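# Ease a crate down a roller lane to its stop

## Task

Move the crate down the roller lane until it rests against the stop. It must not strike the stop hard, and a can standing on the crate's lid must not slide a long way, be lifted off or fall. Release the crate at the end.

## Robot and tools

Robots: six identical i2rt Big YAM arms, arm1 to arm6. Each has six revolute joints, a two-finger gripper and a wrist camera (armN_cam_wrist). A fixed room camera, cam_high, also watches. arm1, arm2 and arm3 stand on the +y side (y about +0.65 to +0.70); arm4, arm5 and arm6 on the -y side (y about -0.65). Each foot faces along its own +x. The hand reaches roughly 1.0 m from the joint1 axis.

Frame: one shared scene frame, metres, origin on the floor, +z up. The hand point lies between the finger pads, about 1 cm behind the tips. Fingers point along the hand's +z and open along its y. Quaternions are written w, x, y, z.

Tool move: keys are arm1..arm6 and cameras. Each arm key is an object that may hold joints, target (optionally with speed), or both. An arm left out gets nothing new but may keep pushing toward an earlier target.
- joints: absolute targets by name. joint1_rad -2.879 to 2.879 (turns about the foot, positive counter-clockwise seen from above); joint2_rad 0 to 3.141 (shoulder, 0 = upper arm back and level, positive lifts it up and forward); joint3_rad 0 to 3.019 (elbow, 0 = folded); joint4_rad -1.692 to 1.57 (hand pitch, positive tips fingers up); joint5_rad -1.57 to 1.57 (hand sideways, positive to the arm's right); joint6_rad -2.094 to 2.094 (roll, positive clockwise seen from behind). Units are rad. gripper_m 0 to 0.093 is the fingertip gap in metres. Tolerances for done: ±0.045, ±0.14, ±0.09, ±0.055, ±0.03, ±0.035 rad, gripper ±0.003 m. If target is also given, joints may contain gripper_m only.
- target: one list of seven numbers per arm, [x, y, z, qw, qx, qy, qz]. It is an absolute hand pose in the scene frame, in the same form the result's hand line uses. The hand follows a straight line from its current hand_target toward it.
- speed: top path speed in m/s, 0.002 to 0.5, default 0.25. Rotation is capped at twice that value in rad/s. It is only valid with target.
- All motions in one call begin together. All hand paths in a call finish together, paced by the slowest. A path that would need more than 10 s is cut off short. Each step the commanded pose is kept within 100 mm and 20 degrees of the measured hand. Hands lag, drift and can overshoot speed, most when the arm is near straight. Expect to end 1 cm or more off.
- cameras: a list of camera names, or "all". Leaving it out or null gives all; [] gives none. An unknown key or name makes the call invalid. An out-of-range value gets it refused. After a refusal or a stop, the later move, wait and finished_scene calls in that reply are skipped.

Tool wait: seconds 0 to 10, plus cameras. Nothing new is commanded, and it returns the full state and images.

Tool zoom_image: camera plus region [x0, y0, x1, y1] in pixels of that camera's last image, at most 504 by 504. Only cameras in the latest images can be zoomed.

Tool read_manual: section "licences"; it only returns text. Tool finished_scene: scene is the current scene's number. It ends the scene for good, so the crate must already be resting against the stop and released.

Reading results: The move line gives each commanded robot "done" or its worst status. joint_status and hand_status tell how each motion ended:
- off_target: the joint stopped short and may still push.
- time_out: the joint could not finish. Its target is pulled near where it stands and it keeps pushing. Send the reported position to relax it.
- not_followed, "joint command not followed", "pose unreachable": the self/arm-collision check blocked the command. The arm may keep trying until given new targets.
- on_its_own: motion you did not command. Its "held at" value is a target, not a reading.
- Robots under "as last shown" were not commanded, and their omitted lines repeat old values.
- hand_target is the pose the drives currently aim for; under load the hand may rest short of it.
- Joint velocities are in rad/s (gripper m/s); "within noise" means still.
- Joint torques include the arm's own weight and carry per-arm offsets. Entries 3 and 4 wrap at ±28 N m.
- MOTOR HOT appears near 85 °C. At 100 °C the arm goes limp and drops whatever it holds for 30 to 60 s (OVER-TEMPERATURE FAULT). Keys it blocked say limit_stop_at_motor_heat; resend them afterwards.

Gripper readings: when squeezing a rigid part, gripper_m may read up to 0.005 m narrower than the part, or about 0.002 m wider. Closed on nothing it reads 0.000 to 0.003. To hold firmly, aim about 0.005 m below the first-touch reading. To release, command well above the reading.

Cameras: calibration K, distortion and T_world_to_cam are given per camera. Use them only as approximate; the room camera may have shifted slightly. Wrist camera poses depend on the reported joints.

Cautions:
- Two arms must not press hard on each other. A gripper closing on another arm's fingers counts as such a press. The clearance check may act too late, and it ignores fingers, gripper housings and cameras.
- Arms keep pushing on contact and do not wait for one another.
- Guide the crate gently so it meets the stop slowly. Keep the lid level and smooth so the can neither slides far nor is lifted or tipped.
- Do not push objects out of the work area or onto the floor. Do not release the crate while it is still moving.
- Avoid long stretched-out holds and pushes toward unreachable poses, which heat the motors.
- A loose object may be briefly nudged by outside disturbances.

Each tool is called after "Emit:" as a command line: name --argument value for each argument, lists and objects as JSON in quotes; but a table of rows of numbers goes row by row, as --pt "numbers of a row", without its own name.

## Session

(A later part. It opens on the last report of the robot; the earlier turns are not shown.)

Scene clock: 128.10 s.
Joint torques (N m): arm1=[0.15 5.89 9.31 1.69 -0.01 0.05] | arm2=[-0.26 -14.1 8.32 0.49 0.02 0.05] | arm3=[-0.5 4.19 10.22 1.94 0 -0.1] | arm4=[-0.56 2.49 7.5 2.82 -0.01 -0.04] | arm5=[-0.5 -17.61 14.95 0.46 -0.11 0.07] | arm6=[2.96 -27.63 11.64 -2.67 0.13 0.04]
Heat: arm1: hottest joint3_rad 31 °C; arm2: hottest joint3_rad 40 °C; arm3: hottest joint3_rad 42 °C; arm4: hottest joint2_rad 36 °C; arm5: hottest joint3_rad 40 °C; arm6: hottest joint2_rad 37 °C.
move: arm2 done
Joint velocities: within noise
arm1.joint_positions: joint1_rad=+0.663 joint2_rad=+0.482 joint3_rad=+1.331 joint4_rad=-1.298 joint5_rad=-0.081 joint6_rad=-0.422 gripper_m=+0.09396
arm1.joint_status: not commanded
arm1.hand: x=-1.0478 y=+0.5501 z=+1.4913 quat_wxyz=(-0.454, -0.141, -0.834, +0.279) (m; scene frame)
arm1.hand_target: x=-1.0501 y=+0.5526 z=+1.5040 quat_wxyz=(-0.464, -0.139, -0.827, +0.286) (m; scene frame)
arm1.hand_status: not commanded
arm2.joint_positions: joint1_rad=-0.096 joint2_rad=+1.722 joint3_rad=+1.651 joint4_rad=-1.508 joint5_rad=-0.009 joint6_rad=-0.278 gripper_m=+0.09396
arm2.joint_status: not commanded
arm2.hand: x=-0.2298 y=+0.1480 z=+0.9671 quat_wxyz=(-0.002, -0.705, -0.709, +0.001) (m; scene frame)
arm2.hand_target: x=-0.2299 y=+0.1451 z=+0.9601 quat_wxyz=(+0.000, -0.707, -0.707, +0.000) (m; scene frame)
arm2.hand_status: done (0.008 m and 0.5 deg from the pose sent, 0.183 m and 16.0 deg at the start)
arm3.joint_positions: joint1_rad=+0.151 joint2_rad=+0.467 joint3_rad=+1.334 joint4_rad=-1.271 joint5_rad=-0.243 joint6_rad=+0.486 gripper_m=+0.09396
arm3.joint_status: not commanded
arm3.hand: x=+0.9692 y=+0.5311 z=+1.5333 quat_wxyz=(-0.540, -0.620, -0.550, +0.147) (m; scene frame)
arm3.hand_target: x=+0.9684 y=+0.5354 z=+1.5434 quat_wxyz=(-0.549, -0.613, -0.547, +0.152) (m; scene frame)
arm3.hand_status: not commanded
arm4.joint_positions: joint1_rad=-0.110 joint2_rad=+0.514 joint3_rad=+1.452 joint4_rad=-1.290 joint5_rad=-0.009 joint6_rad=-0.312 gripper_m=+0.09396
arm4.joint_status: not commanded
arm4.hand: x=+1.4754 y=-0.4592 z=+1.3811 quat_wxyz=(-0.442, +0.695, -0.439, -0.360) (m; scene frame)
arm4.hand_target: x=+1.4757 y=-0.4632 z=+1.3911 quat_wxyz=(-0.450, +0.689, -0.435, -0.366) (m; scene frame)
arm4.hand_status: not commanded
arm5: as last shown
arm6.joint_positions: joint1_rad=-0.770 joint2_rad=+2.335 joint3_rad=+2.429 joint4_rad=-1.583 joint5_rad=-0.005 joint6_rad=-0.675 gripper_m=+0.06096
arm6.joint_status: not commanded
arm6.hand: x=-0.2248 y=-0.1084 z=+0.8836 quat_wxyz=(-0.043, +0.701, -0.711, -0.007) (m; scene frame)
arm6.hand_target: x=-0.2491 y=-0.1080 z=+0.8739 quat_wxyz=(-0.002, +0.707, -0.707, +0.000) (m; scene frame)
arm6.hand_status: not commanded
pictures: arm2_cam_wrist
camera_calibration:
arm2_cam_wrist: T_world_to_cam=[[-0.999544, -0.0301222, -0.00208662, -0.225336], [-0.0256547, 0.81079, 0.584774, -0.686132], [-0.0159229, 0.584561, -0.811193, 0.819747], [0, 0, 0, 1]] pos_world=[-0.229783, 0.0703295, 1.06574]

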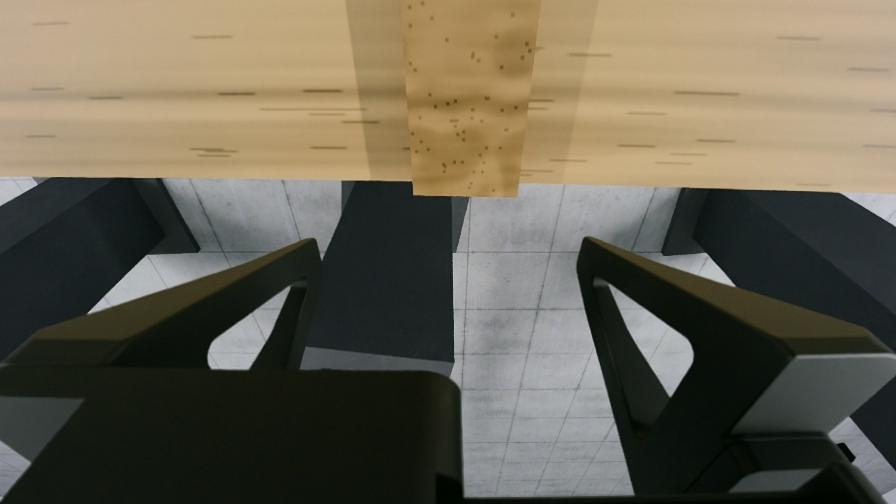

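Emit:
move --arm2 '{"target":[-0.236,0.13,0.877,0,0.7071,0.7071,0],"speed":0.1}' --cameras '["arm2_cam_wrist"]'

Scene clock: 137.07 s.
Joint torques (N m): arm1=[0.26 5.83 9.21 1.58 -0.01 0.04] | arm2=[-0.38 -14.27 8.01 0.73 0.01 0.03] | arm3=[-0.44 4.37 10.22 1.89 0 -0.11] | arm4=[-0.73 2.55 7.49 2.85 -0.02 -0.05] | arm5=[-0.5 -17.61 14.95 0.44 -0.11 0.07] | arm6=[3.02 -27.63 11.64 -2.67 0.13 0.04]
Heat: arm1: hottest joint3_rad 31 °C; arm2: hottest joint3_rad 38 °C; arm3: hottest joint3_rad 42 °C; arm4: hottest joint2_rad 36 °C; arm5: hottest joint3_rad 41 °C; arm6: hottest joint2_rad 37 °C.
move: arm2 done
Joint velocities: within noise
arm1, arm3, arm4, arm5, arm6: as last shown
arm2.joint_positions: joint1_rad=-0.096 joint2_rad=+1.794 joint3_rad=+1.536 joint4_rad=-1.316 joint5_rad=-0.009 joint6_rad=-0.278 gripper_m=+0.09396
arm2.joint_status: not commanded
arm2.hand: x=-0.2346 y=+0.1325 z=+0.8870 quat_wxyz=(-0.003, -0.705, -0.709, +0.003) (m; scene frame)
arm2.hand_target: x=-0.2359 y=+0.1303 z=+0.8770 quat_wxyz=(+0.000, -0.707, -0.707, +0.000) (m; scene frame)
arm2.hand_status: done (0.010 m and 0.6 deg from the pose sent, 0.092 m and 0.5 deg at the start)
pictures: arm2_cam_wrist
camera_calibration:
arm2_cam_wrist: T_world_to_cam=[[-0.999543, -0.0302196, -0.00080333, -0.231914], [-0.0250512, 0.813133, 0.581538, -0.624092], [-0.0169207, 0.581293, -0.813519, 0.765927], [0, 0, 0, 1]] pos_world=[-0.234482, 0.0552336, 0.985843]

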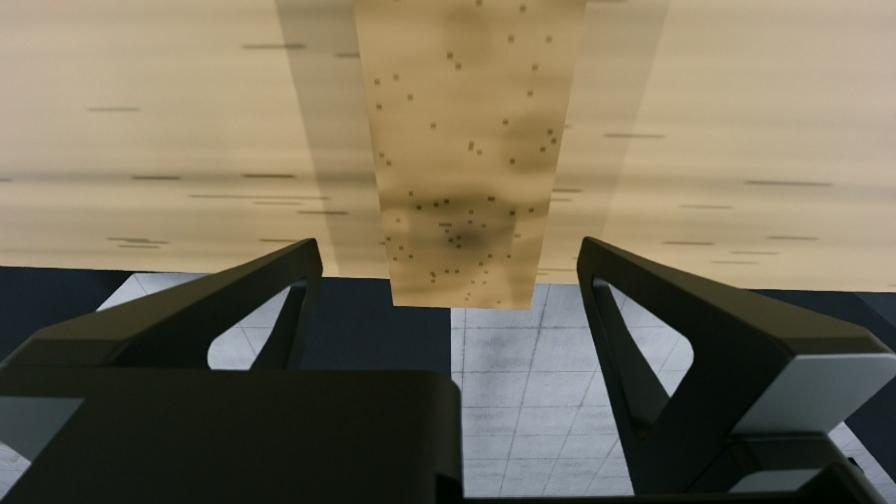

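Emit:
move --arm2 '{"target":[-0.237,0.13,0.864,0,0.7071,0.7071,0],"speed":0.1}' --cameras '["arm2_cam_wrist"]'

Emit:
move --arm2 '{"joints":{"gripper_m":0.05}}' --cameras '["arm2_cam_wrist"]'

Emit:
move --arm6 '{"joints":{"gripper_m":0.093}}' --cameras '["arm2_cam_wrist"]'

Scene clock: 145.73 s.
Joint torques (N m): arm1=[0.5 5.95 9.31 1.61 -0.02 0.03] | arm2=[-0.62 -14.04 7.86 0.76 0 0.03] | arm3=[-0.44 4.25 10.22 1.94 0.02 -0.11] | arm4=[-0.38 2.37 7.47 2.84 -0.01 -0.04] | arm5=[-0.5 -17.67 14.95 0.43 -0.11 0.07] | arm6=[2.96 -27.58 11.64 -2.69 0.13 0.04]
Heat: arm1: hottest joint3_rad 31 °C; arm2: hottest joint3_rad 38 °C; arm3: hottest joint3_rad 42 °C; arm4: hottest joint2_rad 36 °C; arm5: hottest joint3_rad 42 °C; arm6: hottest joint2_rad 37 °C.
move: arm2 off_target
Joint velocities: within noise
arm1, arm3, arm4, arm6: as last shown
arm2.joint_positions: joint1_rad=-0.096 joint2_rad=+1.799 joint3_rad=+1.517 joint4_rad=-1.285 joint5_rad=-0.009 joint6_rad=-0.278 gripper_m=+0.09396
arm2.joint_status: not commanded
arm2.hand: x=-0.2351 y=+0.1311 z=+0.8775 quat_wxyz=(-0.005, -0.705, -0.709, +0.007) (m; scene frame)
arm2.hand_target: x=-0.2369 y=+0.1302 z=+0.8643 quat_wxyz=(+0.000, -0.707, -0.707, +0.000) (m; scene frame)
arm2.hand_status: off_target (0.014 m and 1.0 deg from the pose sent, 0.023 m and 0.7 deg at the start)
arm5.joint_positions: joint1_rad=+0.425 joint2_rad=+1.808 joint3_rad=+1.734 joint4_rad=-1.514 joint5_rad=+0.019 joint6_rad=+0.343 gripper_m=+0.09396
arm5.joint_status: not commanded
arm5.hand: x=+0.3049 y=-0.1337 z=+1.1427 quat_wxyz=(+0.003, +0.710, -0.704, +0.010) (m; scene frame)
arm5.hand_target: x=+0.3003 y=-0.1207 z=+1.1500 quat_wxyz=(+0.000, +0.707, -0.707, +0.000) (m; scene frame)
arm5.hand_status: not commanded
pictures: arm2_cam_wrist
camera_calibration:
arm2_cam_wrist: T_world_to_cam=[[-0.999542, -0.0302142, 0.00149965, -0.234489], [-0.0238449, 0.817404, 0.575571, -0.612488], [-0.0186162, 0.575272, -0.817751, 0.763159], [0, 0, 0, 1]] pos_world=[-0.23478, 0.0545414, 0.976956]

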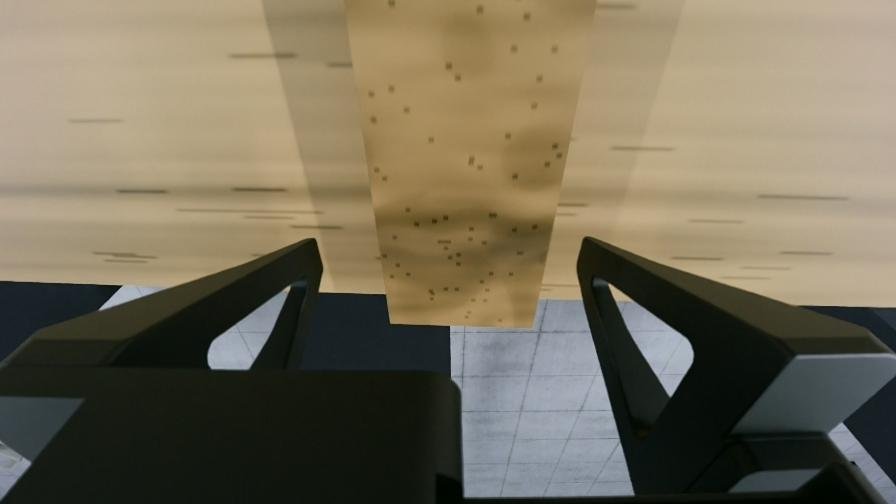

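Scene clock: 146.43 s.
Joint torques (N m): arm1=[0.5 6.07 9.31 1.69 -0.02 0.05] | arm2=[-0.26 -13.74 7.73 0.75 0.01 0] | arm3=[-0.5 4.42 10.22 1.91 0.03 -0.1] | arm4=[-0.5 2.49 7.43 2.88 -0.01 -0.05] | arm5=[-0.5 -17.61 14.95 0.44 -0.11 0.07] | arm6=[3.02 -27.63 11.64 -2.69 0.13 0.04]
Heat: arm1: hottest joint3_rad 31 °C; arm2: hottest joint3_rad 38 °C; arm3: hottest joint3_rad 42 °C; arm4: hottest joint2_rad 36 °C; arm5: hottest joint3_rad 42 °C; arm6: hottest joint2_rad 38 °C.
move: arm2 done
Joint velocities: within noise
arm1, arm3, arm4, arm5, arm6: as last shown
arm2.joint_positions: joint1_rad=-0.096 joint2_rad=+1.799 joint3_rad=+1.517 joint4_rad=-1.285 joint5_rad=-0.009 joint6_rad=-0.278 gripper_m=+0.05017
arm2.joint_status: all done
arm2.hand: x=-0.2351 y=+0.1311 z=+0.8775 quat_wxyz=(-0.005, -0.705, -0.709, +0.007) (m; scene frame)
arm2.hand_target: x=-0.2369 y=+0.1302 z=+0.8643 quat_wxyz=(+0.000, -0.707, -0.707, +0.000) (m; scene frame)
arm2.hand_status: not commanded
pictures: arm2_cam_wrist
camera_calibration:
arm2_cam_wrist: T_world_to_cam=[[-0.999542, -0.0302142, 0.00149965, -0.234489], [-0.0238449, 0.817404, 0.575571, -0.612488], [-0.0186162, 0.575272, -0.817751, 0.763159], [0, 0, 0, 1]] pos_world=[-0.23478, 0.0545414, 0.976956]

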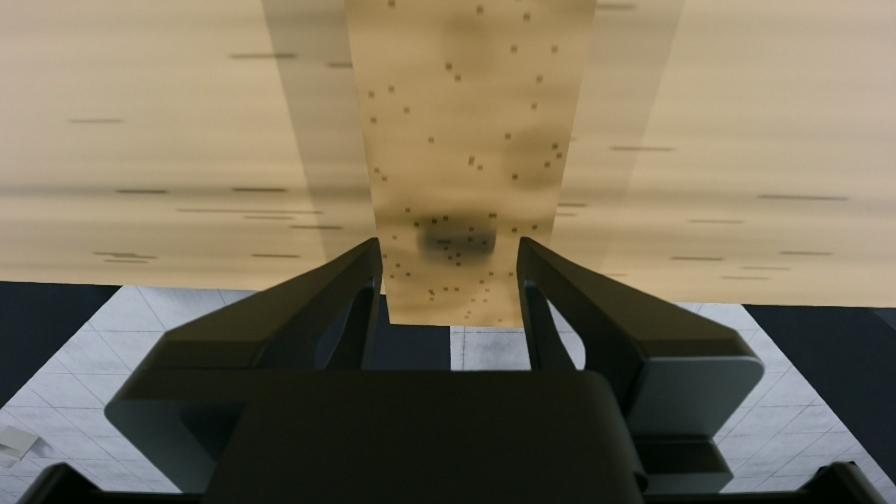

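Scene clock: 147.43 s.
Joint torques (N m): arm1=[0.44 6.18 9.22 1.58 0 0.04] | arm2=[-0.62 -14.1 7.83 0.62 0.04 0.02] | arm3=[-0.5 4.48 10.21 1.87 0.01 -0.11] | arm4=[-0.62 2.43 7.49 2.85 0 -0.04] | arm5=[-0.5 -17.61 14.95 0.44 -0.11 0.07] | arm6=[3.02 -27.69 11.6 -1.68 -0.81 0.04]
Heat: arm1: hottest joint3_rad 31 °C; arm2: hottest joint3_rad 38 °C; arm3: hottest joint3_rad 42 °C; arm4: hottest joint2_rad 36 °C; arm5: hottest joint3_rad 42 °C; arm6: hottest joint2_rad 38 °C.
move: arm6 done
Joint velocities: within noise
arm1, arm2, arm3, arm4, arm5: as last shown
arm2.joint_positions: joint1_rad=-0.096 joint2_rad=+1.799 joint3_rad=+1.517 joint4_rad=-1.285 joint5_rad=-0.009 joint6_rad=-0.278 gripper_m=+0.05010
arm2.hand_target: x=-0.2369 y=+0.1303 z=+0.8643 quat_wxyz=(+0.000, -0.707, -0.707, +0.000) (m; scene frame)
arm6.joint_positions: joint1_rad=-0.771 joint2_rad=+2.337 joint3_rad=+2.429 joint4_rad=-1.609 joint5_rad=+0.017 joint6_rad=-0.675 gripper_m=+0.09299
arm6.joint_status: all done
arm6.hand: x=-0.2257 y=-0.1158 z=+0.8821 quat_wxyz=(-0.031, +0.701, -0.712, +0.006) (m; scene frame)
arm6.hand_target: x=-0.2491 y=-0.1081 z=+0.8737 quat_wxyz=(-0.002, +0.707, -0.707, +0.000) (m; scene frame)
arm6.hand_status: not commanded
pictures: arm2_cam_wrist
camera_calibration:
arm2_cam_wrist: T_world_to_cam=[[-0.999542, -0.0302142, 0.00149965, -0.234489], [-0.0238449, 0.817404, 0.575571, -0.612488], [-0.0186162, 0.575272, -0.817751, 0.763159], [0, 0, 0, 1]] pos_world=[-0.23478, 0.0545414, 0.976956]

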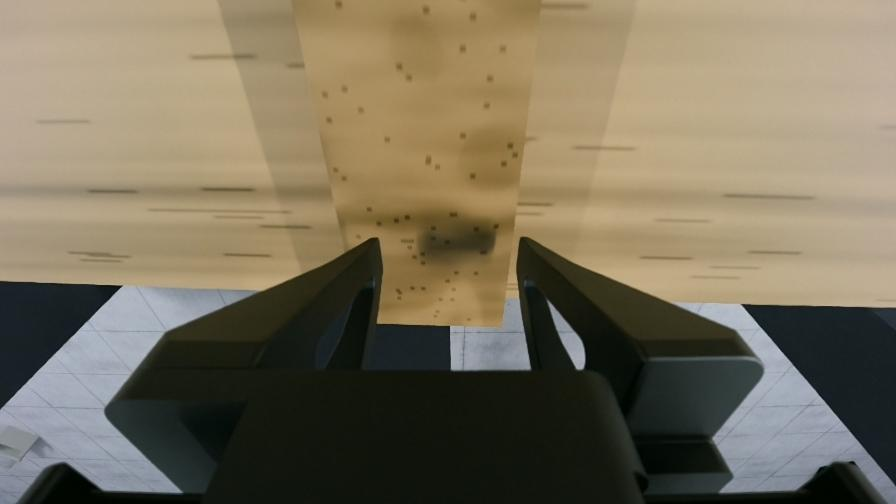

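Emit:
move --arm2 '{"joints":{"gripper_m":0.093}}' --cameras '["arm2_cam_wrist"]'

Emit:
move --arm2 '{"target":[-0.228,0.127,0.838,0,0.7071,0.7071,0],"speed":0.1}' --cameras '["arm2_cam_wrist","arm6_cam_wrist"]'

Scene clock: 152.77 s.
Joint torques (N m): arm1=[0.44 5.66 9.21 1.62 -0.01 0.05] | arm2=[-0.85 -14.27 7.79 0.73 -0.01 0.05] | arm3=[-0.5 4.54 10.19 1.88 0.01 -0.11] | arm4=[-0.67 2.37 7.45 2.89 0 -0.04] | arm5=[-0.44 -17.61 14.95 0.44 -0.11 0.07] | arm6=[3.02 -27.69 11.6 -1.66 -0.81 0.04]
Heat: arm1: hottest joint3_rad 31 °C; arm2: hottest joint3_rad 37 °C; arm3: hottest joint3_rad 42 °C; arm4: hottest joint2_rad 36 °C; arm5: hottest joint3_rad 42 °C; arm6: hottest joint2_rad 38 °C.
move: arm2 done
Joint velocities: within noise
arm1, arm3, arm4, arm5, arm6: as last shown
arm2.joint_positions: joint1_rad=-0.096 joint2_rad=+1.799 joint3_rad=+1.517 joint4_rad=-1.285 joint5_rad=-0.009 joint6_rad=-0.278 gripper_m=+0.09279
arm2.joint_status: all done
arm2.hand: x=-0.2351 y=+0.1311 z=+0.8775 quat_wxyz=(-0.005, -0.705, -0.709, +0.007) (m; scene frame)
arm2.hand_target: x=-0.2369 y=+0.1303 z=+0.8643 quat_wxyz=(+0.000, -0.707, -0.707, +0.000) (m; scene frame)
arm2.hand_status: not commanded
pictures: arm2_cam_wrist
camera_calibration:
arm2_cam_wrist: T_world_to_cam=[[-0.999542, -0.0302142, 0.00149965, -0.234489], [-0.0238449, 0.817404, 0.575571, -0.612488], [-0.0186162, 0.575272, -0.817751, 0.763159], [0, 0, 0, 1]] pos_world=[-0.23478, 0.0545414, 0.976956]

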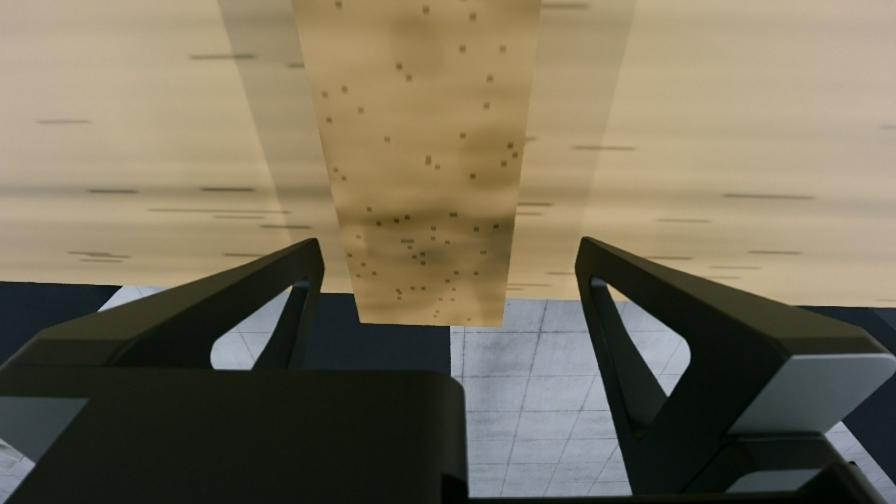

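Scene clock: 153.80 s.
Joint torques (N m): arm1=[0.26 6.12 9.35 1.59 -0.01 0.05] | arm2=[0.38 -14.51 7.66 0.8 -0.12 0.06] | arm3=[-0.44 4.37 10.24 1.95 0.01 -0.11] | arm4=[-0.67 2.43 7.47 2.86 -0.01 -0.04] | arm5=[-0.5 -17.61 14.95 0.44 -0.11 0.07] | arm6=[3.02 -27.69 11.6 -1.66 -0.8 0.04]
Heat: arm1: hottest joint3_rad 31 °C; arm2: hottest joint3_rad 37 °C; arm3: hottest joint3_rad 42 °C; arm4: hottest joint2_rad 36 °C; arm5: hottest joint3_rad 42 °C; arm6: hottest joint2_rad 38 °C.
move: arm2 off_target
Joint velocities: within noise
arm1, arm3, arm4, arm5, arm6: as last shown
arm2.joint_positions: joint1_rad=-0.093 joint2_rad=+1.820 joint3_rad=+1.479 joint4_rad=-1.225 joint5_rad=-0.006 joint6_rad=-0.263 gripper_m=+0.09290
arm2.joint_status: not commanded
arm2.hand: x=-0.2343 y=+0.1302 z=+0.8524 quat_wxyz=(-0.004, -0.709, -0.705, +0.007) (m; scene frame)
arm2.hand_target: x=-0.2279 y=+0.1273 z=+0.8383 quat_wxyz=(+0.000, -0.707, -0.707, +0.000) (m; scene frame)
arm2.hand_status: off_target (0.016 m and 1.0 deg from the pose sent, 0.040 m and 1.0 deg at the start)
pictures: arm2_cam_wrist, arm6_cam_wrist
camera_calibration:
arm2_cam_wrist: T_world_to_cam=[[-0.999823, -0.0183485, 0.00403762, -0.237516], [-0.0126643, 0.816959, 0.576557, -0.595457], [-0.0138775, 0.576404, -0.817047, 0.743508], [0, 0, 0, 1]] pos_world=[-0.234697, 0.0535448, 0.951755]
arm6_cam_wrist: T_world_to_cam=[[0.998766, -0.00841156, 0.0489502, 0.180643], [-0.034557, -0.825582, 0.563223, -0.598458], [0.0356748, -0.564219, -0.824854, 0.794948], [0, 0, 0, 1]] pos_world=[-0.229461, -0.0440312, 0.983939]

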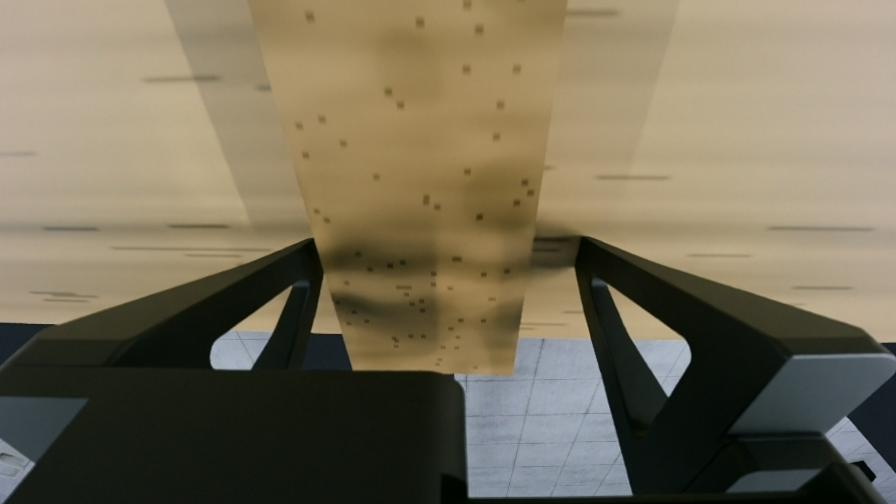

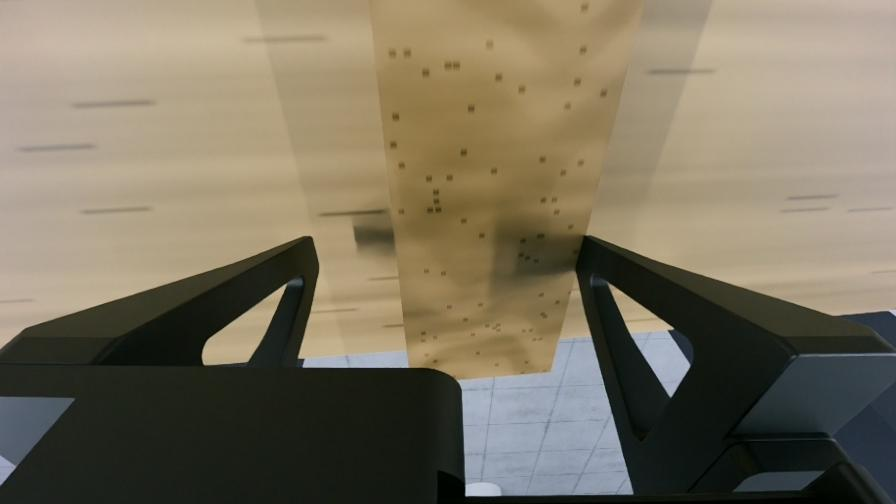

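Emit:
move --arm2 '{"joints":{"gripper_m":0.05}}' --cameras '["arm2_cam_wrist"]'

Scene clock: 158.77 s.
Joint torques (N m): arm1=[0.73 5.71 9.28 1.59 -0.01 0.04] | arm2=[-0.56 -14.21 7.64 0.61 0.1 0.04] | arm3=[-0.26 4.54 10.24 1.91 0.01 -0.1] | arm4=[-0.56 2.55 7.5 2.88 -0.01 -0.04] | arm5=[-0.5 -17.61 14.95 0.44 -0.11 0.07] | arm6=[2.96 -27.69 11.6 -1.66 -0.8 0.04]
Heat: arm1: hottest joint3_rad 31 °C; arm2: hottest joint3_rad 37 °C; arm3: hottest joint3_rad 42 °C; arm4: hottest joint2_rad 36 °C; arm5: hottest joint3_rad 42 °C; arm6: hottest joint2_rad 38 °C.
move: arm2 off_target
Joint velocities: within noise
arm1, arm3, arm4, arm5, arm6: as last shown
arm2.joint_positions: joint1_rad=-0.080 joint2_rad=+1.820 joint3_rad=+1.477 joint4_rad=-1.223 joint5_rad=-0.012 joint6_rad=-0.262 gripper_m=+0.06388
arm2.joint_status: gripper_m off_target (ended at +0.06391, target +0.05000)
arm2.hand: x=-0.2266 y=+0.1282 z=+0.8518 quat_wxyz=(-0.006, -0.705, -0.709, +0.006) (m; scene frame)
arm2.hand_target: x=-0.2279 y=+0.1273 z=+0.8383 quat_wxyz=(+0.000, -0.707, -0.707, +0.000) (m; scene frame)
arm2.hand_status: not commanded
arm6.hand_target: x=-0.2491 y=-0.1081 z=+0.8737 quat_wxyz=(-0.002, +0.707, -0.707, +0.001) (m; scene frame)
pictures: arm2_cam_wrist
camera_calibration:
arm2_cam_wrist: T_world_to_cam=[[-0.99953, -0.0306273, -0.00120883, -0.223641], [-0.025752, 0.817728, 0.575028, -0.595142], [-0.0166231, 0.574789, -0.818133, 0.744748], [0, 0, 0, 1]] pos_world=[-0.226482, 0.0517418, 0.951256]

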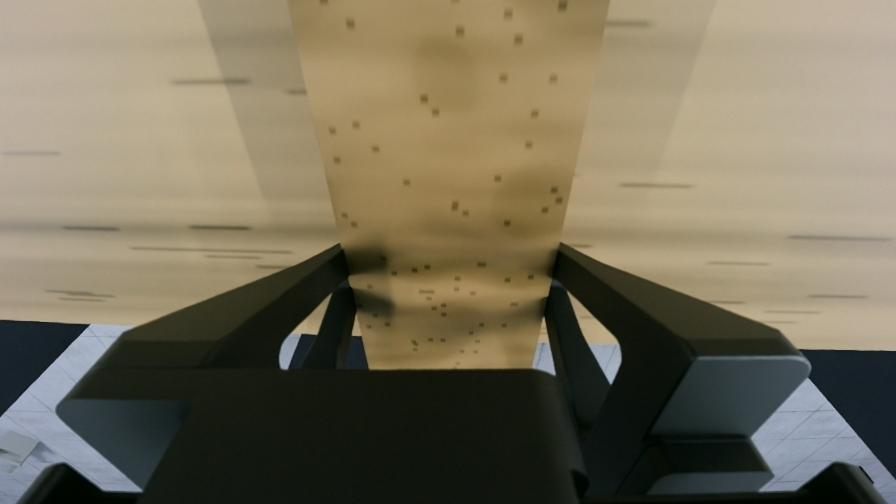

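Emit:
move --arm6 '{"target":[-0.252,-0.12,1.05,0,0.7071,-0.7071,0],"speed":0.15}' --cameras '["arm2_cam_wrist"]'

Emit:
move --arm6 '{"joints":{"joint1_rad":0.35,"joint2_rad":0.65,"joint3_rad":1.34,"joint4_rad":-1.15}}' --arm2 '{"target":[0.37,0.127,0.838,0,0.7071,0.7071,0],"speed":0.08}' --cameras '["arm2_cam_wrist","arm5_cam_wrist","cam_high"]'

Scene clock: 169.60 s.
Joint torques (N m): arm1=[0.32 5.6 9.28 1.58 -0.02 0.06] | arm2=[-4.07 -13.74 8.12 1.22 0.22 -0.32] | arm3=[-0.56 4.31 10.24 1.85 0.01 -0.11] | arm4=[-0.44 2.49 7.45 2.88 0 -0.05] | arm5=[-0.44 -17.61 14.95 0.44 -0.11 0.07] | arm6=[0.44 -26.46 13.46 0.55 -0.18 -0.04]
Heat: arm1: hottest joint3_rad 32 °C; arm2: hottest joint3_rad 36 °C; arm3: hottest joint3_rad 42 °C; arm4: hottest joint3_rad 36 °C; arm5: hottest joint3_rad 43 °C; arm6: hottest joint2_rad 39 °C.
move: arm6 off_target
Joint velocities: within noise
arm1.joint_positions: joint1_rad=+0.663 joint2_rad=+0.482 joint3_rad=+1.331 joint4_rad=-1.298 joint5_rad=-0.081 joint6_rad=-0.422 gripper_m=+0.09396
arm1.joint_status: not commanded
arm1.hand: x=-1.0478 y=+0.5501 z=+1.4913 quat_wxyz=(-0.454, -0.141, -0.834, +0.279) (m; scene frame)
arm1.hand_target: x=-1.0501 y=+0.5526 z=+1.5040 quat_wxyz=(-0.464, -0.139, -0.827, +0.286) (m; scene frame)
arm1.hand_status: not commanded
arm2.joint_positions: joint1_rad=-0.035 joint2_rad=+1.819 joint3_rad=+1.471 joint4_rad=-1.239 joint5_rad=-0.015 joint6_rad=-0.219 gripper_m=+0.06389
arm2.joint_status: not commanded
arm2.hand: x=-0.2007 y=+0.1283 z=+0.8500 quat_wxyz=(-0.002, -0.704, -0.710, -0.004) (m; scene frame)
arm2.hand_target: x=-0.2279 y=+0.1274 z=+0.8382 quat_wxyz=(+0.000, -0.707, -0.707, +0.000) (m; scene frame)
arm2.hand_status: not commanded
arm3.joint_positions: joint1_rad=+0.151 joint2_rad=+0.467 joint3_rad=+1.334 joint4_rad=-1.271 joint5_rad=-0.243 joint6_rad=+0.486 gripper_m=+0.09396
arm3.joint_status: not commanded
arm3.hand: x=+0.9692 y=+0.5311 z=+1.5333 quat_wxyz=(-0.540, -0.620, -0.550, +0.147) (m; scene frame)
arm3.hand_target: x=+0.9684 y=+0.5354 z=+1.5434 quat_wxyz=(-0.549, -0.613, -0.547, +0.152) (m; scene frame)
arm3.hand_status: not commanded
arm4.joint_positions: joint1_rad=-0.110 joint2_rad=+0.514 joint3_rad=+1.452 joint4_rad=-1.290 joint5_rad=-0.009 joint6_rad=-0.312 gripper_m=+0.09396
arm4.joint_status: not commanded
arm4.hand: x=+1.4754 y=-0.4592 z=+1.3811 quat_wxyz=(-0.442, +0.695, -0.439, -0.360) (m; scene frame)
arm4.hand_target: x=+1.4757 y=-0.4632 z=+1.3911 quat_wxyz=(-0.450, +0.689, -0.435, -0.366) (m; scene frame)
arm4.hand_status: not commanded
arm5: as last shown
arm6.joint_positions: joint1_rad=-0.748 joint2_rad=+2.152 joint3_rad=+2.499 joint4_rad=-1.679 joint5_rad=+0.002 joint6_rad=-0.674 gripper_m=+0.09299
arm6.joint_status: not commanded
arm6.hand: x=-0.2556 y=-0.1226 z=+1.0365 quat_wxyz=(-0.121, +0.705, -0.699, -0.013) (m; scene frame)
arm6.hand_target: x=-0.2527 y=-0.1208 z=+1.0493 quat_wxyz=(-0.134, +0.701, -0.700, -0.015) (m; scene frame)
arm6.hand_status: off_target (0.014 m and 14.0 deg from the pose sent, 0.170 m and 3.7 deg at the start; a joint's target at an end of its range on 54 of 57 steps)
pictures: arm2_cam_wrist
camera_calibration:
arm2_cam_wrist: T_world_to_cam=[[-0.999441, -0.0319013, -0.01004, -0.190165], [-0.0316714, 0.806379, 0.59055, -0.606487], [-0.0107433, 0.590538, -0.806939, 0.73335], [0, 0, 0, 1]] pos_world=[-0.201388, 0.0499211, 0.94802]

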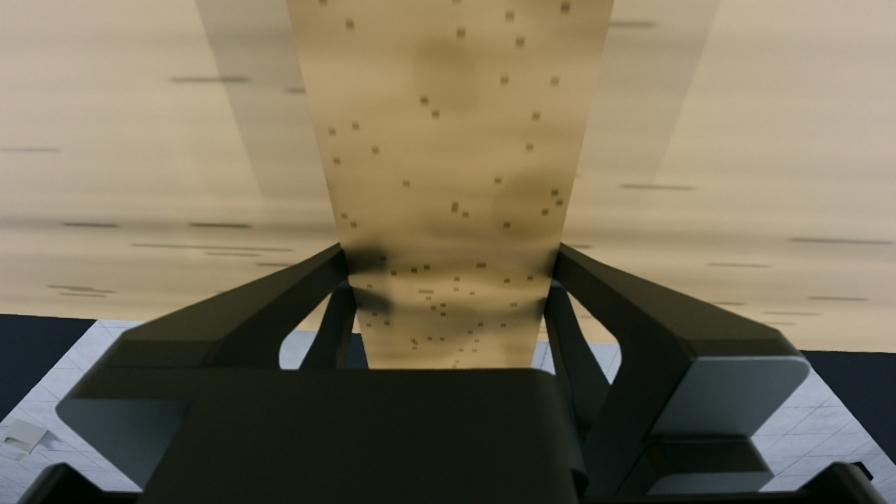

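Scene clock: 177.87 s.
Joint torques (N m): arm1=[0.44 6.18 9.26 1.62 -0.01 0.06] | arm2=[-3.14 -23.12 10.3 -2.45 0.33 -0.23] | arm3=[-0.38 4.42 10.29 1.88 0.01 -0.1] | arm4=[-0.62 2.49 7.5 2.85 -0.02 -0.04] | arm5=[-0.5 -17.67 14.95 0.44 -0.11 0.07] | arm6=[1.32 -1.14 8.51 2.92 0 0.01]
Heat: arm1: hottest joint3_rad 32 °C; arm2: hottest joint3_rad 36 °C; arm3: hottest joint3_rad 42 °C; arm4: hottest joint3_rad 36 °C; arm5: hottest joint3_rad 43 °C; arm6: hottest joint2_rad 39 °C.
move: arm2 off_target; arm6 done
Joint velocities: within noise
arm1, arm3, arm4, arm5: as last shown
arm2.joint_positions: joint1_rad=+0.923 joint2_rad=+2.283 joint3_rad=+2.168 joint4_rad=-1.415 joint5_rad=-0.025 joint6_rad=+0.742 gripper_m=+0.06390
arm2.joint_status: not commanded
arm2.hand: x=+0.3946 y=+0.1344 z=+0.8228 quat_wxyz=(-0.021, -0.705, -0.709, -0.004) (m; scene frame)
arm2.hand_target: x=+0.3708 y=+0.1273 z=+0.8377 quat_wxyz=(-0.001, -0.707, -0.707, +0.000) (m; scene frame)
arm2.hand_status: off_target (0.030 m and 2.5 deg from the pose sent, 0.571 m and 0.7 deg at the start)
arm6.joint_positions: joint1_rad=+0.342 joint2_rad=+0.658 joint3_rad=+1.349 joint4_rad=-1.164 joint5_rad=-0.002 joint6_rad=-0.675 gripper_m=+0.09300
arm6.joint_status: all done
arm6.hand: x=-0.8060 y=-0.4233 z=+1.2798 quat_wxyz=(-0.414, +0.829, -0.198, -0.319) (m; scene frame)
arm6.hand_target: x=-0.8074 y=-0.4248 z=+1.2803 quat_wxyz=(-0.417, +0.826, -0.197, -0.325) (m; scene frame)
arm6.hand_status: not commanded
pictures: arm2_cam_wrist, arm5_cam_wrist, cam_high
camera_calibration:
arm2_cam_wrist: T_world_to_cam=[[-0.99886, -0.030663, -0.0365883, 0.426192], [-0.0460408, 0.821329, 0.568593, -0.554753], [0.0126163, 0.56963, -0.821805, 0.720037], [0, 0, 0, 1]] pos_world=[0.39108, 0.0585485, 0.922752]
arm5_cam_wrist: T_world_to_cam=[[0.999598, 0.0252887, 0.0128327, -0.317013], [0.0120192, -0.787668, 0.615983, -0.812243], [0.0256853, -0.615581, -0.787655, 0.930834], [0, 0, 0, 1]] pos_world=[0.302739, -0.0587568, 1.23757]

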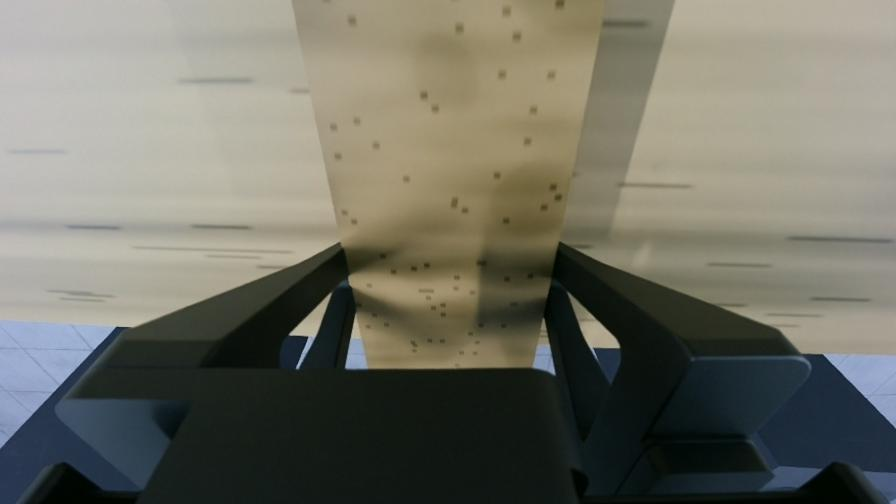

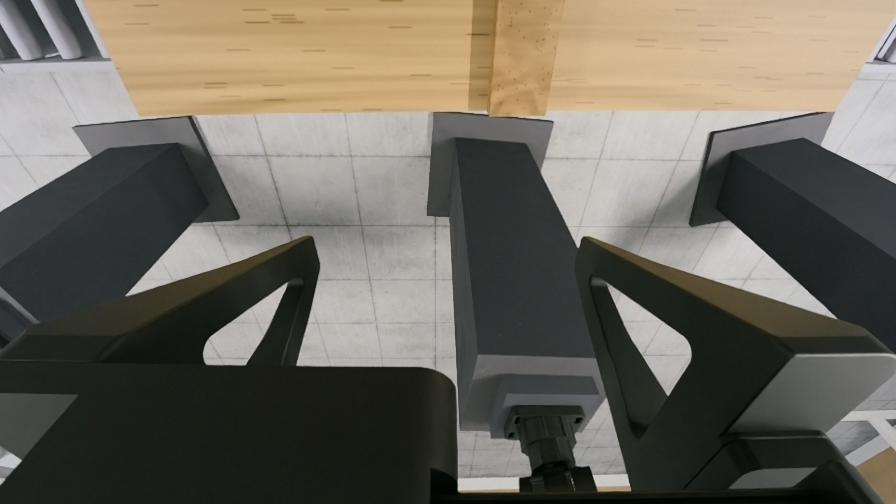

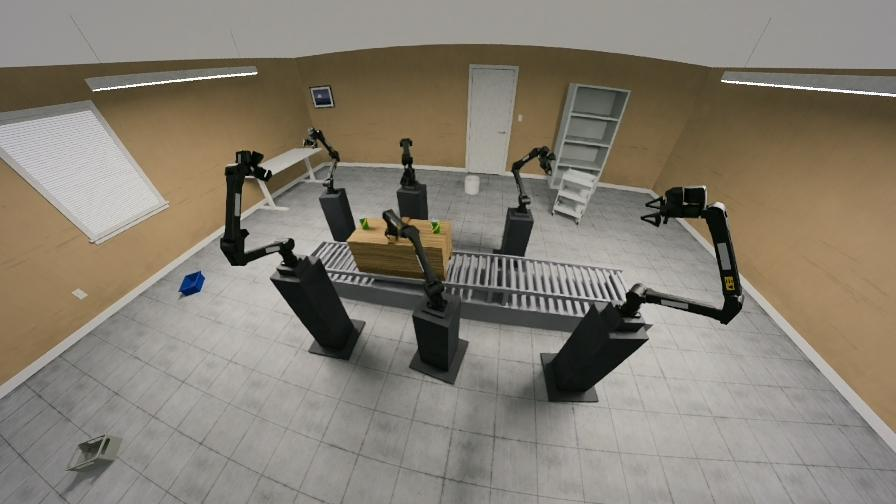

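Emit:
move --arm5 '{"target":[0.375,-0.128,0.94,0,0.7071,-0.7071,0],"speed":0.15}' --cameras '["arm5_cam_wrist"]'

Scene clock: 190.97 s.
Joint torques (N m): arm1=[0.67 6.07 9.24 1.57 -0.03 0.06] | arm2=[-3.25 -23.36 10.17 -2.28 0.38 -0.21] | arm3=[-0.5 4.42 10.21 1.94 0.02 -0.09] | arm4=[-0.5 2.43 7.46 2.91 -0.02 -0.03] | arm5=[-0.79 -16.91 8.14 1.05 -0.11 -0.06] | arm6=[1.32 -1.2 8.51 2.91 0 0.01]
Heat: arm1: hottest joint3_rad 32 °C; arm2: hottest joint3_rad 38 °C; arm3: hottest joint3_rad 43 °C; arm4: hottest joint3_rad 36 °C; arm5: hottest joint3_rad 44 °C; arm6: hottest joint2_rad 38 °C.
move: arm5 off_target
Joint velocities: within noise
arm1, arm2, arm3, arm4, arm6: as last shown
arm5.joint_positions: joint1_rad=+0.297 joint2_rad=+1.900 joint3_rad=+1.361 joint4_rad=-0.997 joint5_rad=+0.018 joint6_rad=+0.228 gripper_m=+0.09396
arm5.joint_status: not commanded
arm5.hand: x=+0.3722 y=-0.1243 z=+0.9581 quat_wxyz=(-0.009, +0.706, -0.708, -0.011) (m; scene frame)
arm5.hand_target: x=+0.3751 y=-0.1286 z=+0.9403 quat_wxyz=(+0.000, +0.707, -0.707, +0.000) (m; scene frame)
arm5.hand_status: off_target (0.019 m and 1.7 deg from the pose sent, 0.215 m and 1.3 deg at the start)
pictures: arm5_cam_wrist
camera_calibration:
arm5_cam_wrist: T_world_to_cam=[[0.999932, 0.0116559, -0.000237552, -0.371475], [0.00964797, -0.81589, 0.578126, -0.65817], [0.00654479, -0.578089, -0.815947, 0.828366], [0, 0, 0, 1]] pos_world=[0.372378, -0.0537955, 1.05632]

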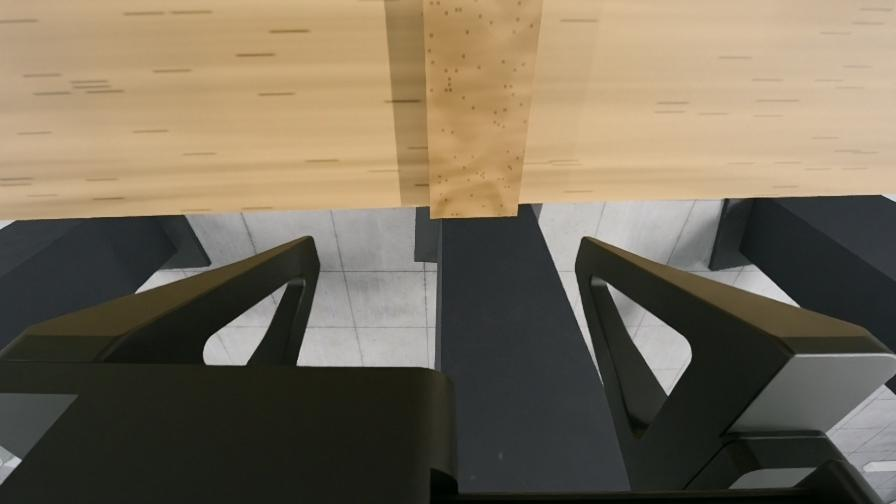

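Emit:
move --arm5 '{"target":[0.393,-0.142,0.835,0,0.7071,-0.7071,0],"speed":0.12}' --cameras '["arm5_cam_wrist"]'

Scene clock: 201.70 s.
Joint torques (N m): arm1=[0.21 6.36 9.32 1.55 -0.04 0.04] | arm2=[-2.9 -23.41 10.25 -2.37 0.36 -0.22] | arm3=[-0.62 4.72 10.24 1.92 0.01 -0.1] | arm4=[-0.56 2.55 7.51 2.85 -0.01 -0.04] | arm5=[-0.91 -17.08 6.63 0.98 -0.11 -0.07] | arm6=[1.38 -1.14 8.53 2.92 0 0.01]
Heat: arm1: hottest joint3_rad 32 °C; arm2: hottest joint3_rad 39 °C; arm3: hottest joint3_rad 43 °C; arm4: hottest joint3_rad 36 °C; arm5: hottest joint3_rad 43 °C; arm6: hottest joint2_rad 37 °C.
move: arm5 off_target
Joint velocities: within noise
arm1, arm2, arm3, arm4, arm6: as last shown
arm5.joint_positions: joint1_rad=+0.269 joint2_rad=+2.042 joint3_rad=+1.252 joint4_rad=-0.745 joint5_rad=+0.018 joint6_rad=+0.197 gripper_m=+0.09396
arm5.joint_status: not commanded
arm5.hand: x=+0.3885 y=-0.1348 z=+0.8531 quat_wxyz=(-0.010, +0.706, -0.708, -0.011) (m; scene frame)
arm5.hand_target: x=+0.3929 y=-0.1426 z=+0.8355 quat_wxyz=(+0.000, +0.707, -0.707, +0.000) (m; scene frame)
arm5.hand_status: off_target (0.020 m and 1.7 deg from the pose sent, 0.126 m and 1.7 deg at the start)
pictures: arm5_cam_wrist
camera_calibration:
arm5_cam_wrist: T_world_to_cam=[[0.999903, 0.0139618, 0.000141633, -0.387784], [0.0113202, -0.816571, 0.577134, -0.606076], [0.00817349, -0.577076, -0.816649, 0.736637], [0, 0, 0, 1]] pos_world=[0.388586, -0.0643939, 0.951416]

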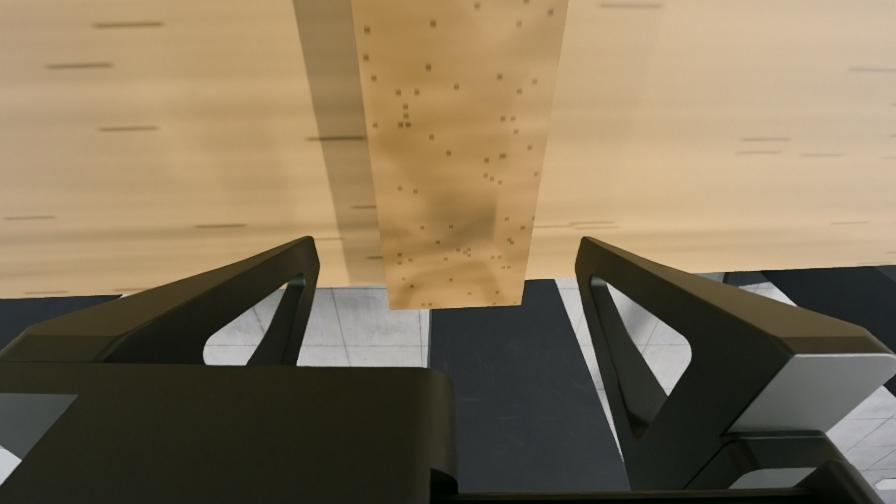

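Emit:
move --arm5 '{"target":[0.393,-0.138,0.805,0,0.7071,-0.7071,0],"speed":0.12}' --cameras '["arm5_cam_wrist"]'

Emit:
move --arm5 '{"joints":{"gripper_m":0.05}}' --cameras '["arm5_cam_wrist"]'

Scene clock: 208.80 s.
Joint torques (N m): arm1=[0.62 5.89 9.32 1.65 -0.03 0.01] | arm2=[-2.78 -23.3 10.14 -2.4 0.33 -0.21] | arm3=[-0.38 4.31 10.21 1.88 0.02 -0.1] | arm4=[-0.67 2.32 7.47 2.85 0 -0.04] | arm5=[-1.03 -17.49 7.38 1.05 -0.11 -0.08] | arm6=[1.26 -1.14 8.51 2.92 0 0.01]
Heat: arm1: hottest joint3_rad 32 °C; arm2: hottest joint3_rad 39 °C; arm3: hottest joint3_rad 43 °C; arm4: hottest joint3_rad 36 °C; arm5: hottest joint3_rad 42 °C; arm6: hottest joint2_rad 37 °C.
move: arm5 off_target
Joint velocities: within noise
arm1, arm2, arm3, arm4, arm6: as last shown
arm5.joint_positions: joint1_rad=+0.267 joint2_rad=+2.109 joint3_rad=+1.252 joint4_rad=-0.692 joint5_rad=+0.018 joint6_rad=+0.194 gripper_m=+0.09396
arm5.joint_status: not commanded
arm5.hand: x=+0.3893 y=-0.1370 z=+0.8193 quat_wxyz=(-0.006, +0.707, -0.707, -0.006) (m; scene frame)
arm5.hand_target: x=+0.3930 y=-0.1385 z=+0.8053 quat_wxyz=(+0.000, +0.707, -0.707, +0.000) (m; scene frame)
arm5.hand_status: off_target (0.015 m and 0.9 deg from the pose sent, 0.049 m and 1.7 deg at the start)
pictures: arm5_cam_wrist
camera_calibration:
arm5_cam_wrist: T_world_to_cam=[[0.99988, 0.0152756, 0.00269597, -0.390421], [0.0107689, -0.808686, 0.588142, -0.596132], [0.0111644, -0.588042, -0.808753, 0.698602], [0, 0, 0, 1]] pos_world=[0.388994, -0.0653123, 0.916659]

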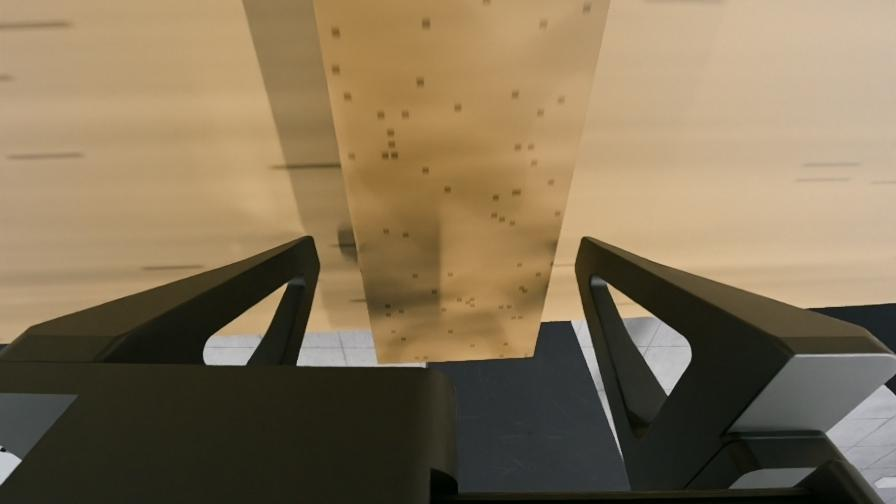

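Scene clock: 209.43 s.
Joint torques (N m): arm1=[0.21 6.24 9.39 1.61 -0.02 0.05] | arm2=[-3.25 -23.18 10.24 -2.3 0.32 -0.2] | arm3=[-0.56 4.42 10.19 1.88 0.01 -0.1] | arm4=[-0.5 2.2 7.47 2.84 -0.02 -0.04] | arm5=[-0.67 -17.44 7.36 1.05 -0.41 -0.06] | arm6=[1.32 -1.14 8.53 2.91 0 0.01]
Heat: arm1: hottest joint3_rad 32 °C; arm2: hottest joint3_rad 39 °C; arm3: hottest joint3_rad 43 °C; arm4: hottest joint3_rad 36 °C; arm5: hottest joint3_rad 42 °C; arm6: hottest joint2_rad 36 °C.
move: arm5 off_target
Joint velocities: within noise
arm1, arm2, arm3, arm4, arm6: as last shown
arm2.joint_positions: joint1_rad=+0.923 joint2_rad=+2.283 joint3_rad=+2.168 joint4_rad=-1.415 joint5_rad=-0.024 joint6_rad=+0.742 gripper_m=+0.06390
arm2.hand: x=+0.3944 y=+0.1345 z=+0.8228 quat_wxyz=(-0.021, -0.705, -0.709, -0.004) (m; scene frame)
arm5.joint_positions: joint1_rad=+0.263 joint2_rad=+2.109 joint3_rad=+1.252 joint4_rad=-0.691 joint5_rad=+0.025 joint6_rad=+0.193 gripper_m=+0.06224
arm5.joint_status: gripper_m off_target (ended at +0.06227, target +0.05000)
arm5.hand: x=+0.3927 y=-0.1363 z=+0.8193 quat_wxyz=(-0.009, +0.706, -0.708, -0.004) (m; scene frame)
arm5.hand_target: x=+0.3929 y=-0.1384 z=+0.8053 quat_wxyz=(+0.000, +0.707, -0.707, +0.000) (m; scene frame)
arm5.hand_status: not commanded
pictures: arm5_cam_wrist
camera_calibration:
arm5_cam_wrist: T_world_to_cam=[[0.999874, 0.0124322, 0.0098287, -0.400051], [0.0042981, -0.809659, 0.586884, -0.592106], [0.0152542, -0.586768, -0.809611, 0.698266], [0, 0, 0, 1]] pos_world=[0.391894, -0.0647101, 0.916754]

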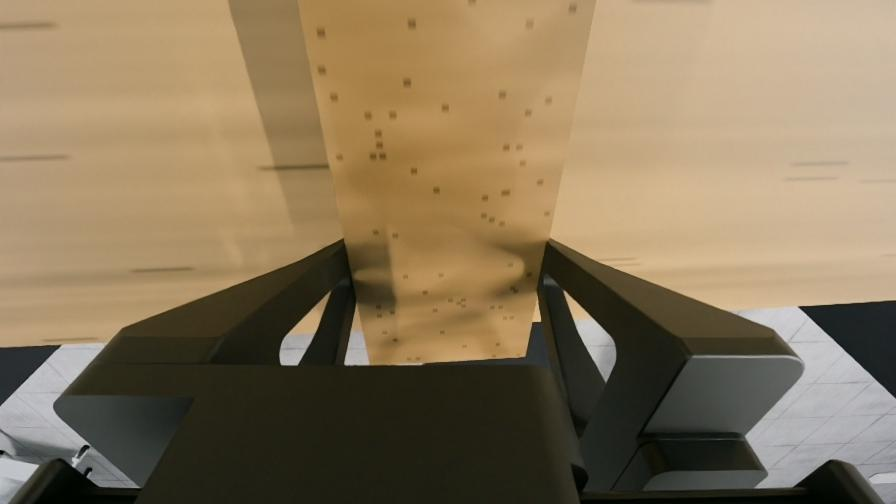

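Emit:
move --arm2 '{"joints":{"gripper_m":0.09}}' --cameras '[]'

Emit:
move --arm2 '{"target":[0.378,0.14,1.0,0,0.7071,0.7071,0],"speed":0.15}' --cameras '["cam_high","arm5_cam_wrist"]'

Scene clock: 215.30 s.
Joint torques (N m): arm1=[0.38 6.07 9.35 1.62 -0.01 0.06] | arm2=[-2.9 -23 10.19 -1.14 0.41 -0.2] | arm3=[-0.44 4.42 10.19 1.88 0.01 -0.12] | arm4=[-0.5 2.49 7.46 2.82 -0.02 -0.03] | arm5=[-0.03 -17.44 7.35 1.09 -0.44 0.01] | arm6=[1.26 -1.2 8.54 2.92 0 0.01]
Heat: arm1: hottest joint3_rad 32 °C; arm2: hottest joint3_rad 40 °C; arm3: hottest joint3_rad 43 °C; arm4: hottest joint3_rad 36 °C; arm5: hottest joint3_rad 41 °C; arm6: hottest joint2_rad 36 °C.
move: arm2 done
Joint velocities: within noise
arm1, arm3, arm4, arm6: as last shown
arm2.joint_positions: joint1_rad=+0.920 joint2_rad=+2.282 joint3_rad=+2.169 joint4_rad=-1.449 joint5_rad=-0.026 joint6_rad=+0.736 gripper_m=+0.08998
arm2.joint_status: all done
arm2.hand: x=+0.3879 y=+0.1390 z=+0.8241 quat_wxyz=(-0.006, -0.704, -0.710, -0.006) (m; scene frame)
arm2.hand_target: x=+0.3707 y=+0.1272 z=+0.8377 quat_wxyz=(-0.001, -0.707, -0.707, +0.000) (m; scene frame)
arm2.hand_status: not commanded
arm5.joint_positions: joint1_rad=+0.255 joint2_rad=+2.109 joint3_rad=+1.252 joint4_rad=-0.693 joint5_rad=+0.026 joint6_rad=+0.185 gripper_m=+0.06224
arm5.joint_status: not commanded
arm5.hand: x=+0.3969 y=-0.1359 z=+0.8192 quat_wxyz=(-0.009, +0.706, -0.708, -0.003) (m; scene frame)
arm5.hand_target: x=+0.3931 y=-0.1385 z=+0.8053 quat_wxyz=(+0.000, +0.707, -0.707, +0.000) (m; scene frame)
arm5.hand_status: not commanded
pictures: none
No camera images: "cameras" was empty.

Scene clock: 217.07 s.
Joint torques (N m): arm1=[0.38 5.89 9.35 1.59 0 0.06] | arm2=[-0.79 -21.3 11.75 0.17 0.16 0.02] | arm3=[-0.44 4.31 10.25 1.88 0.01 -0.11] | arm4=[-0.56 2.43 7.51 2.8 -0.01 -0.03] | arm5=[3.37 -17.49 7.39 1.33 -0.69 0.37] | arm6=[1.32 -1.2 8.54 2.92 0 0.01]
Heat: arm1: hottest joint3_rad 32 °C; arm2: hottest joint3_rad 40 °C; arm3: hottest joint3_rad 43 °C; arm4: hottest joint3_rad 36 °C; arm5: hottest joint3_rad 41 °C; arm6: hottest joint2_rad 36 °C.
move: arm2 off_target
Joint velocities: within noise
arm1, arm3, arm4, arm6: as last shown
arm2.joint_positions: joint1_rad=+0.911 joint2_rad=+2.156 joint3_rad=+2.372 joint4_rad=-1.670 joint5_rad=-0.018 joint6_rad=+0.734 gripper_m=+0.09000
arm2.joint_status: not commanded
arm2.hand: x=+0.3749 y=+0.1450 z=+0.9858 quat_wxyz=(-0.059, -0.705, -0.707, +0.001) (m; scene frame)
arm2.hand_target: x=+0.3774 y=+0.1408 z=+0.9993 quat_wxyz=(-0.073, -0.705, -0.705, +0.003) (m; scene frame)
arm2.hand_status: off_target (0.015 m and 6.7 deg from the pose sent, 0.176 m and 1.1 deg at the start; a joint's target at an end of its range on 35 of 53 steps)
arm5.joint_positions: joint1_rad=+0.213 joint2_rad=+2.110 joint3_rad=+1.251 joint4_rad=-0.700 joint5_rad=+0.031 joint6_rad=+0.145 gripper_m=+0.06224
arm5.joint_status: not commanded
arm5.hand: x=+0.4204 y=-0.1348 z=+0.8181 quat_wxyz=(-0.008, +0.705, -0.709, +0.003) (m; scene frame)
arm5.hand_target: x=+0.3929 y=-0.1383 z=+0.8054 quat_wxyz=(+0.000, +0.707, -0.707, +0.000) (m; scene frame)
arm5.hand_status: not commanded
pictures: arm5_cam_wrist, cam_high
camera_calibration:
arm5_cam_wrist: T_world_to_cam=[[0.999766, 0.0104251, 0.01895, -0.43539], [-0.00291011, -0.803358, 0.595489, -0.593576], [0.0214317, -0.595405, -0.80314, 0.688759], [0, 0, 0, 1]] pos_world=[0.4188, -0.0622243, 0.914888]

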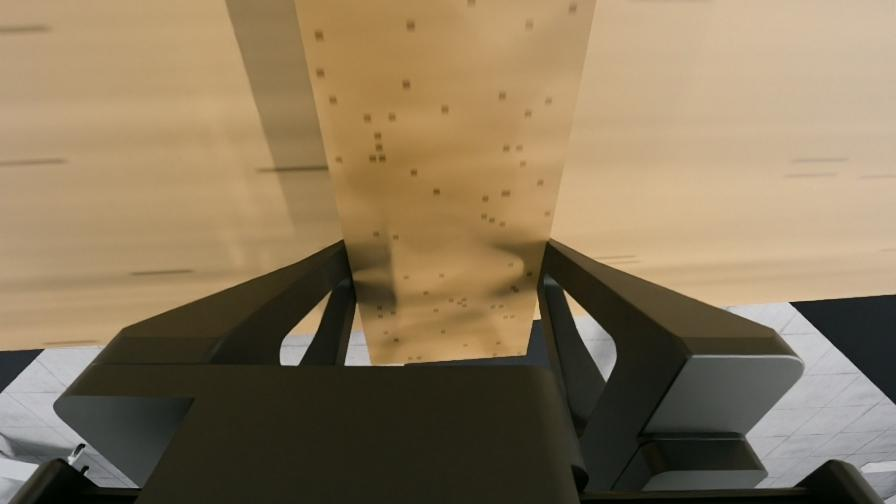

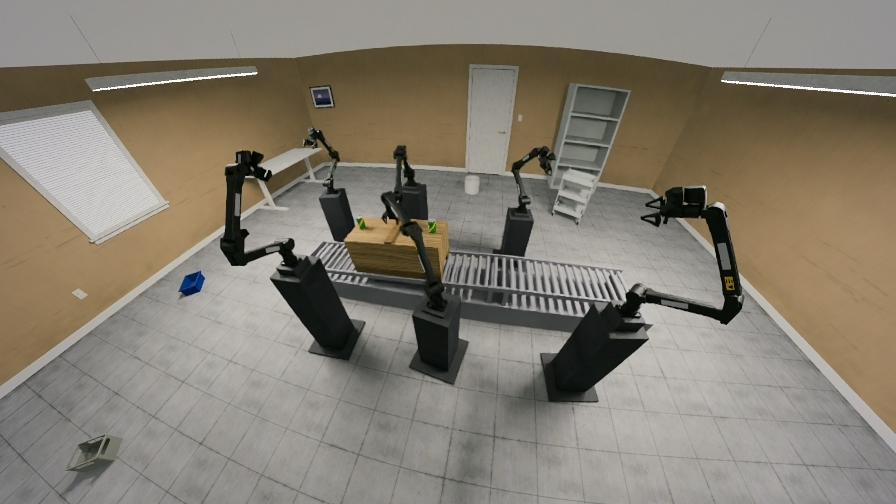

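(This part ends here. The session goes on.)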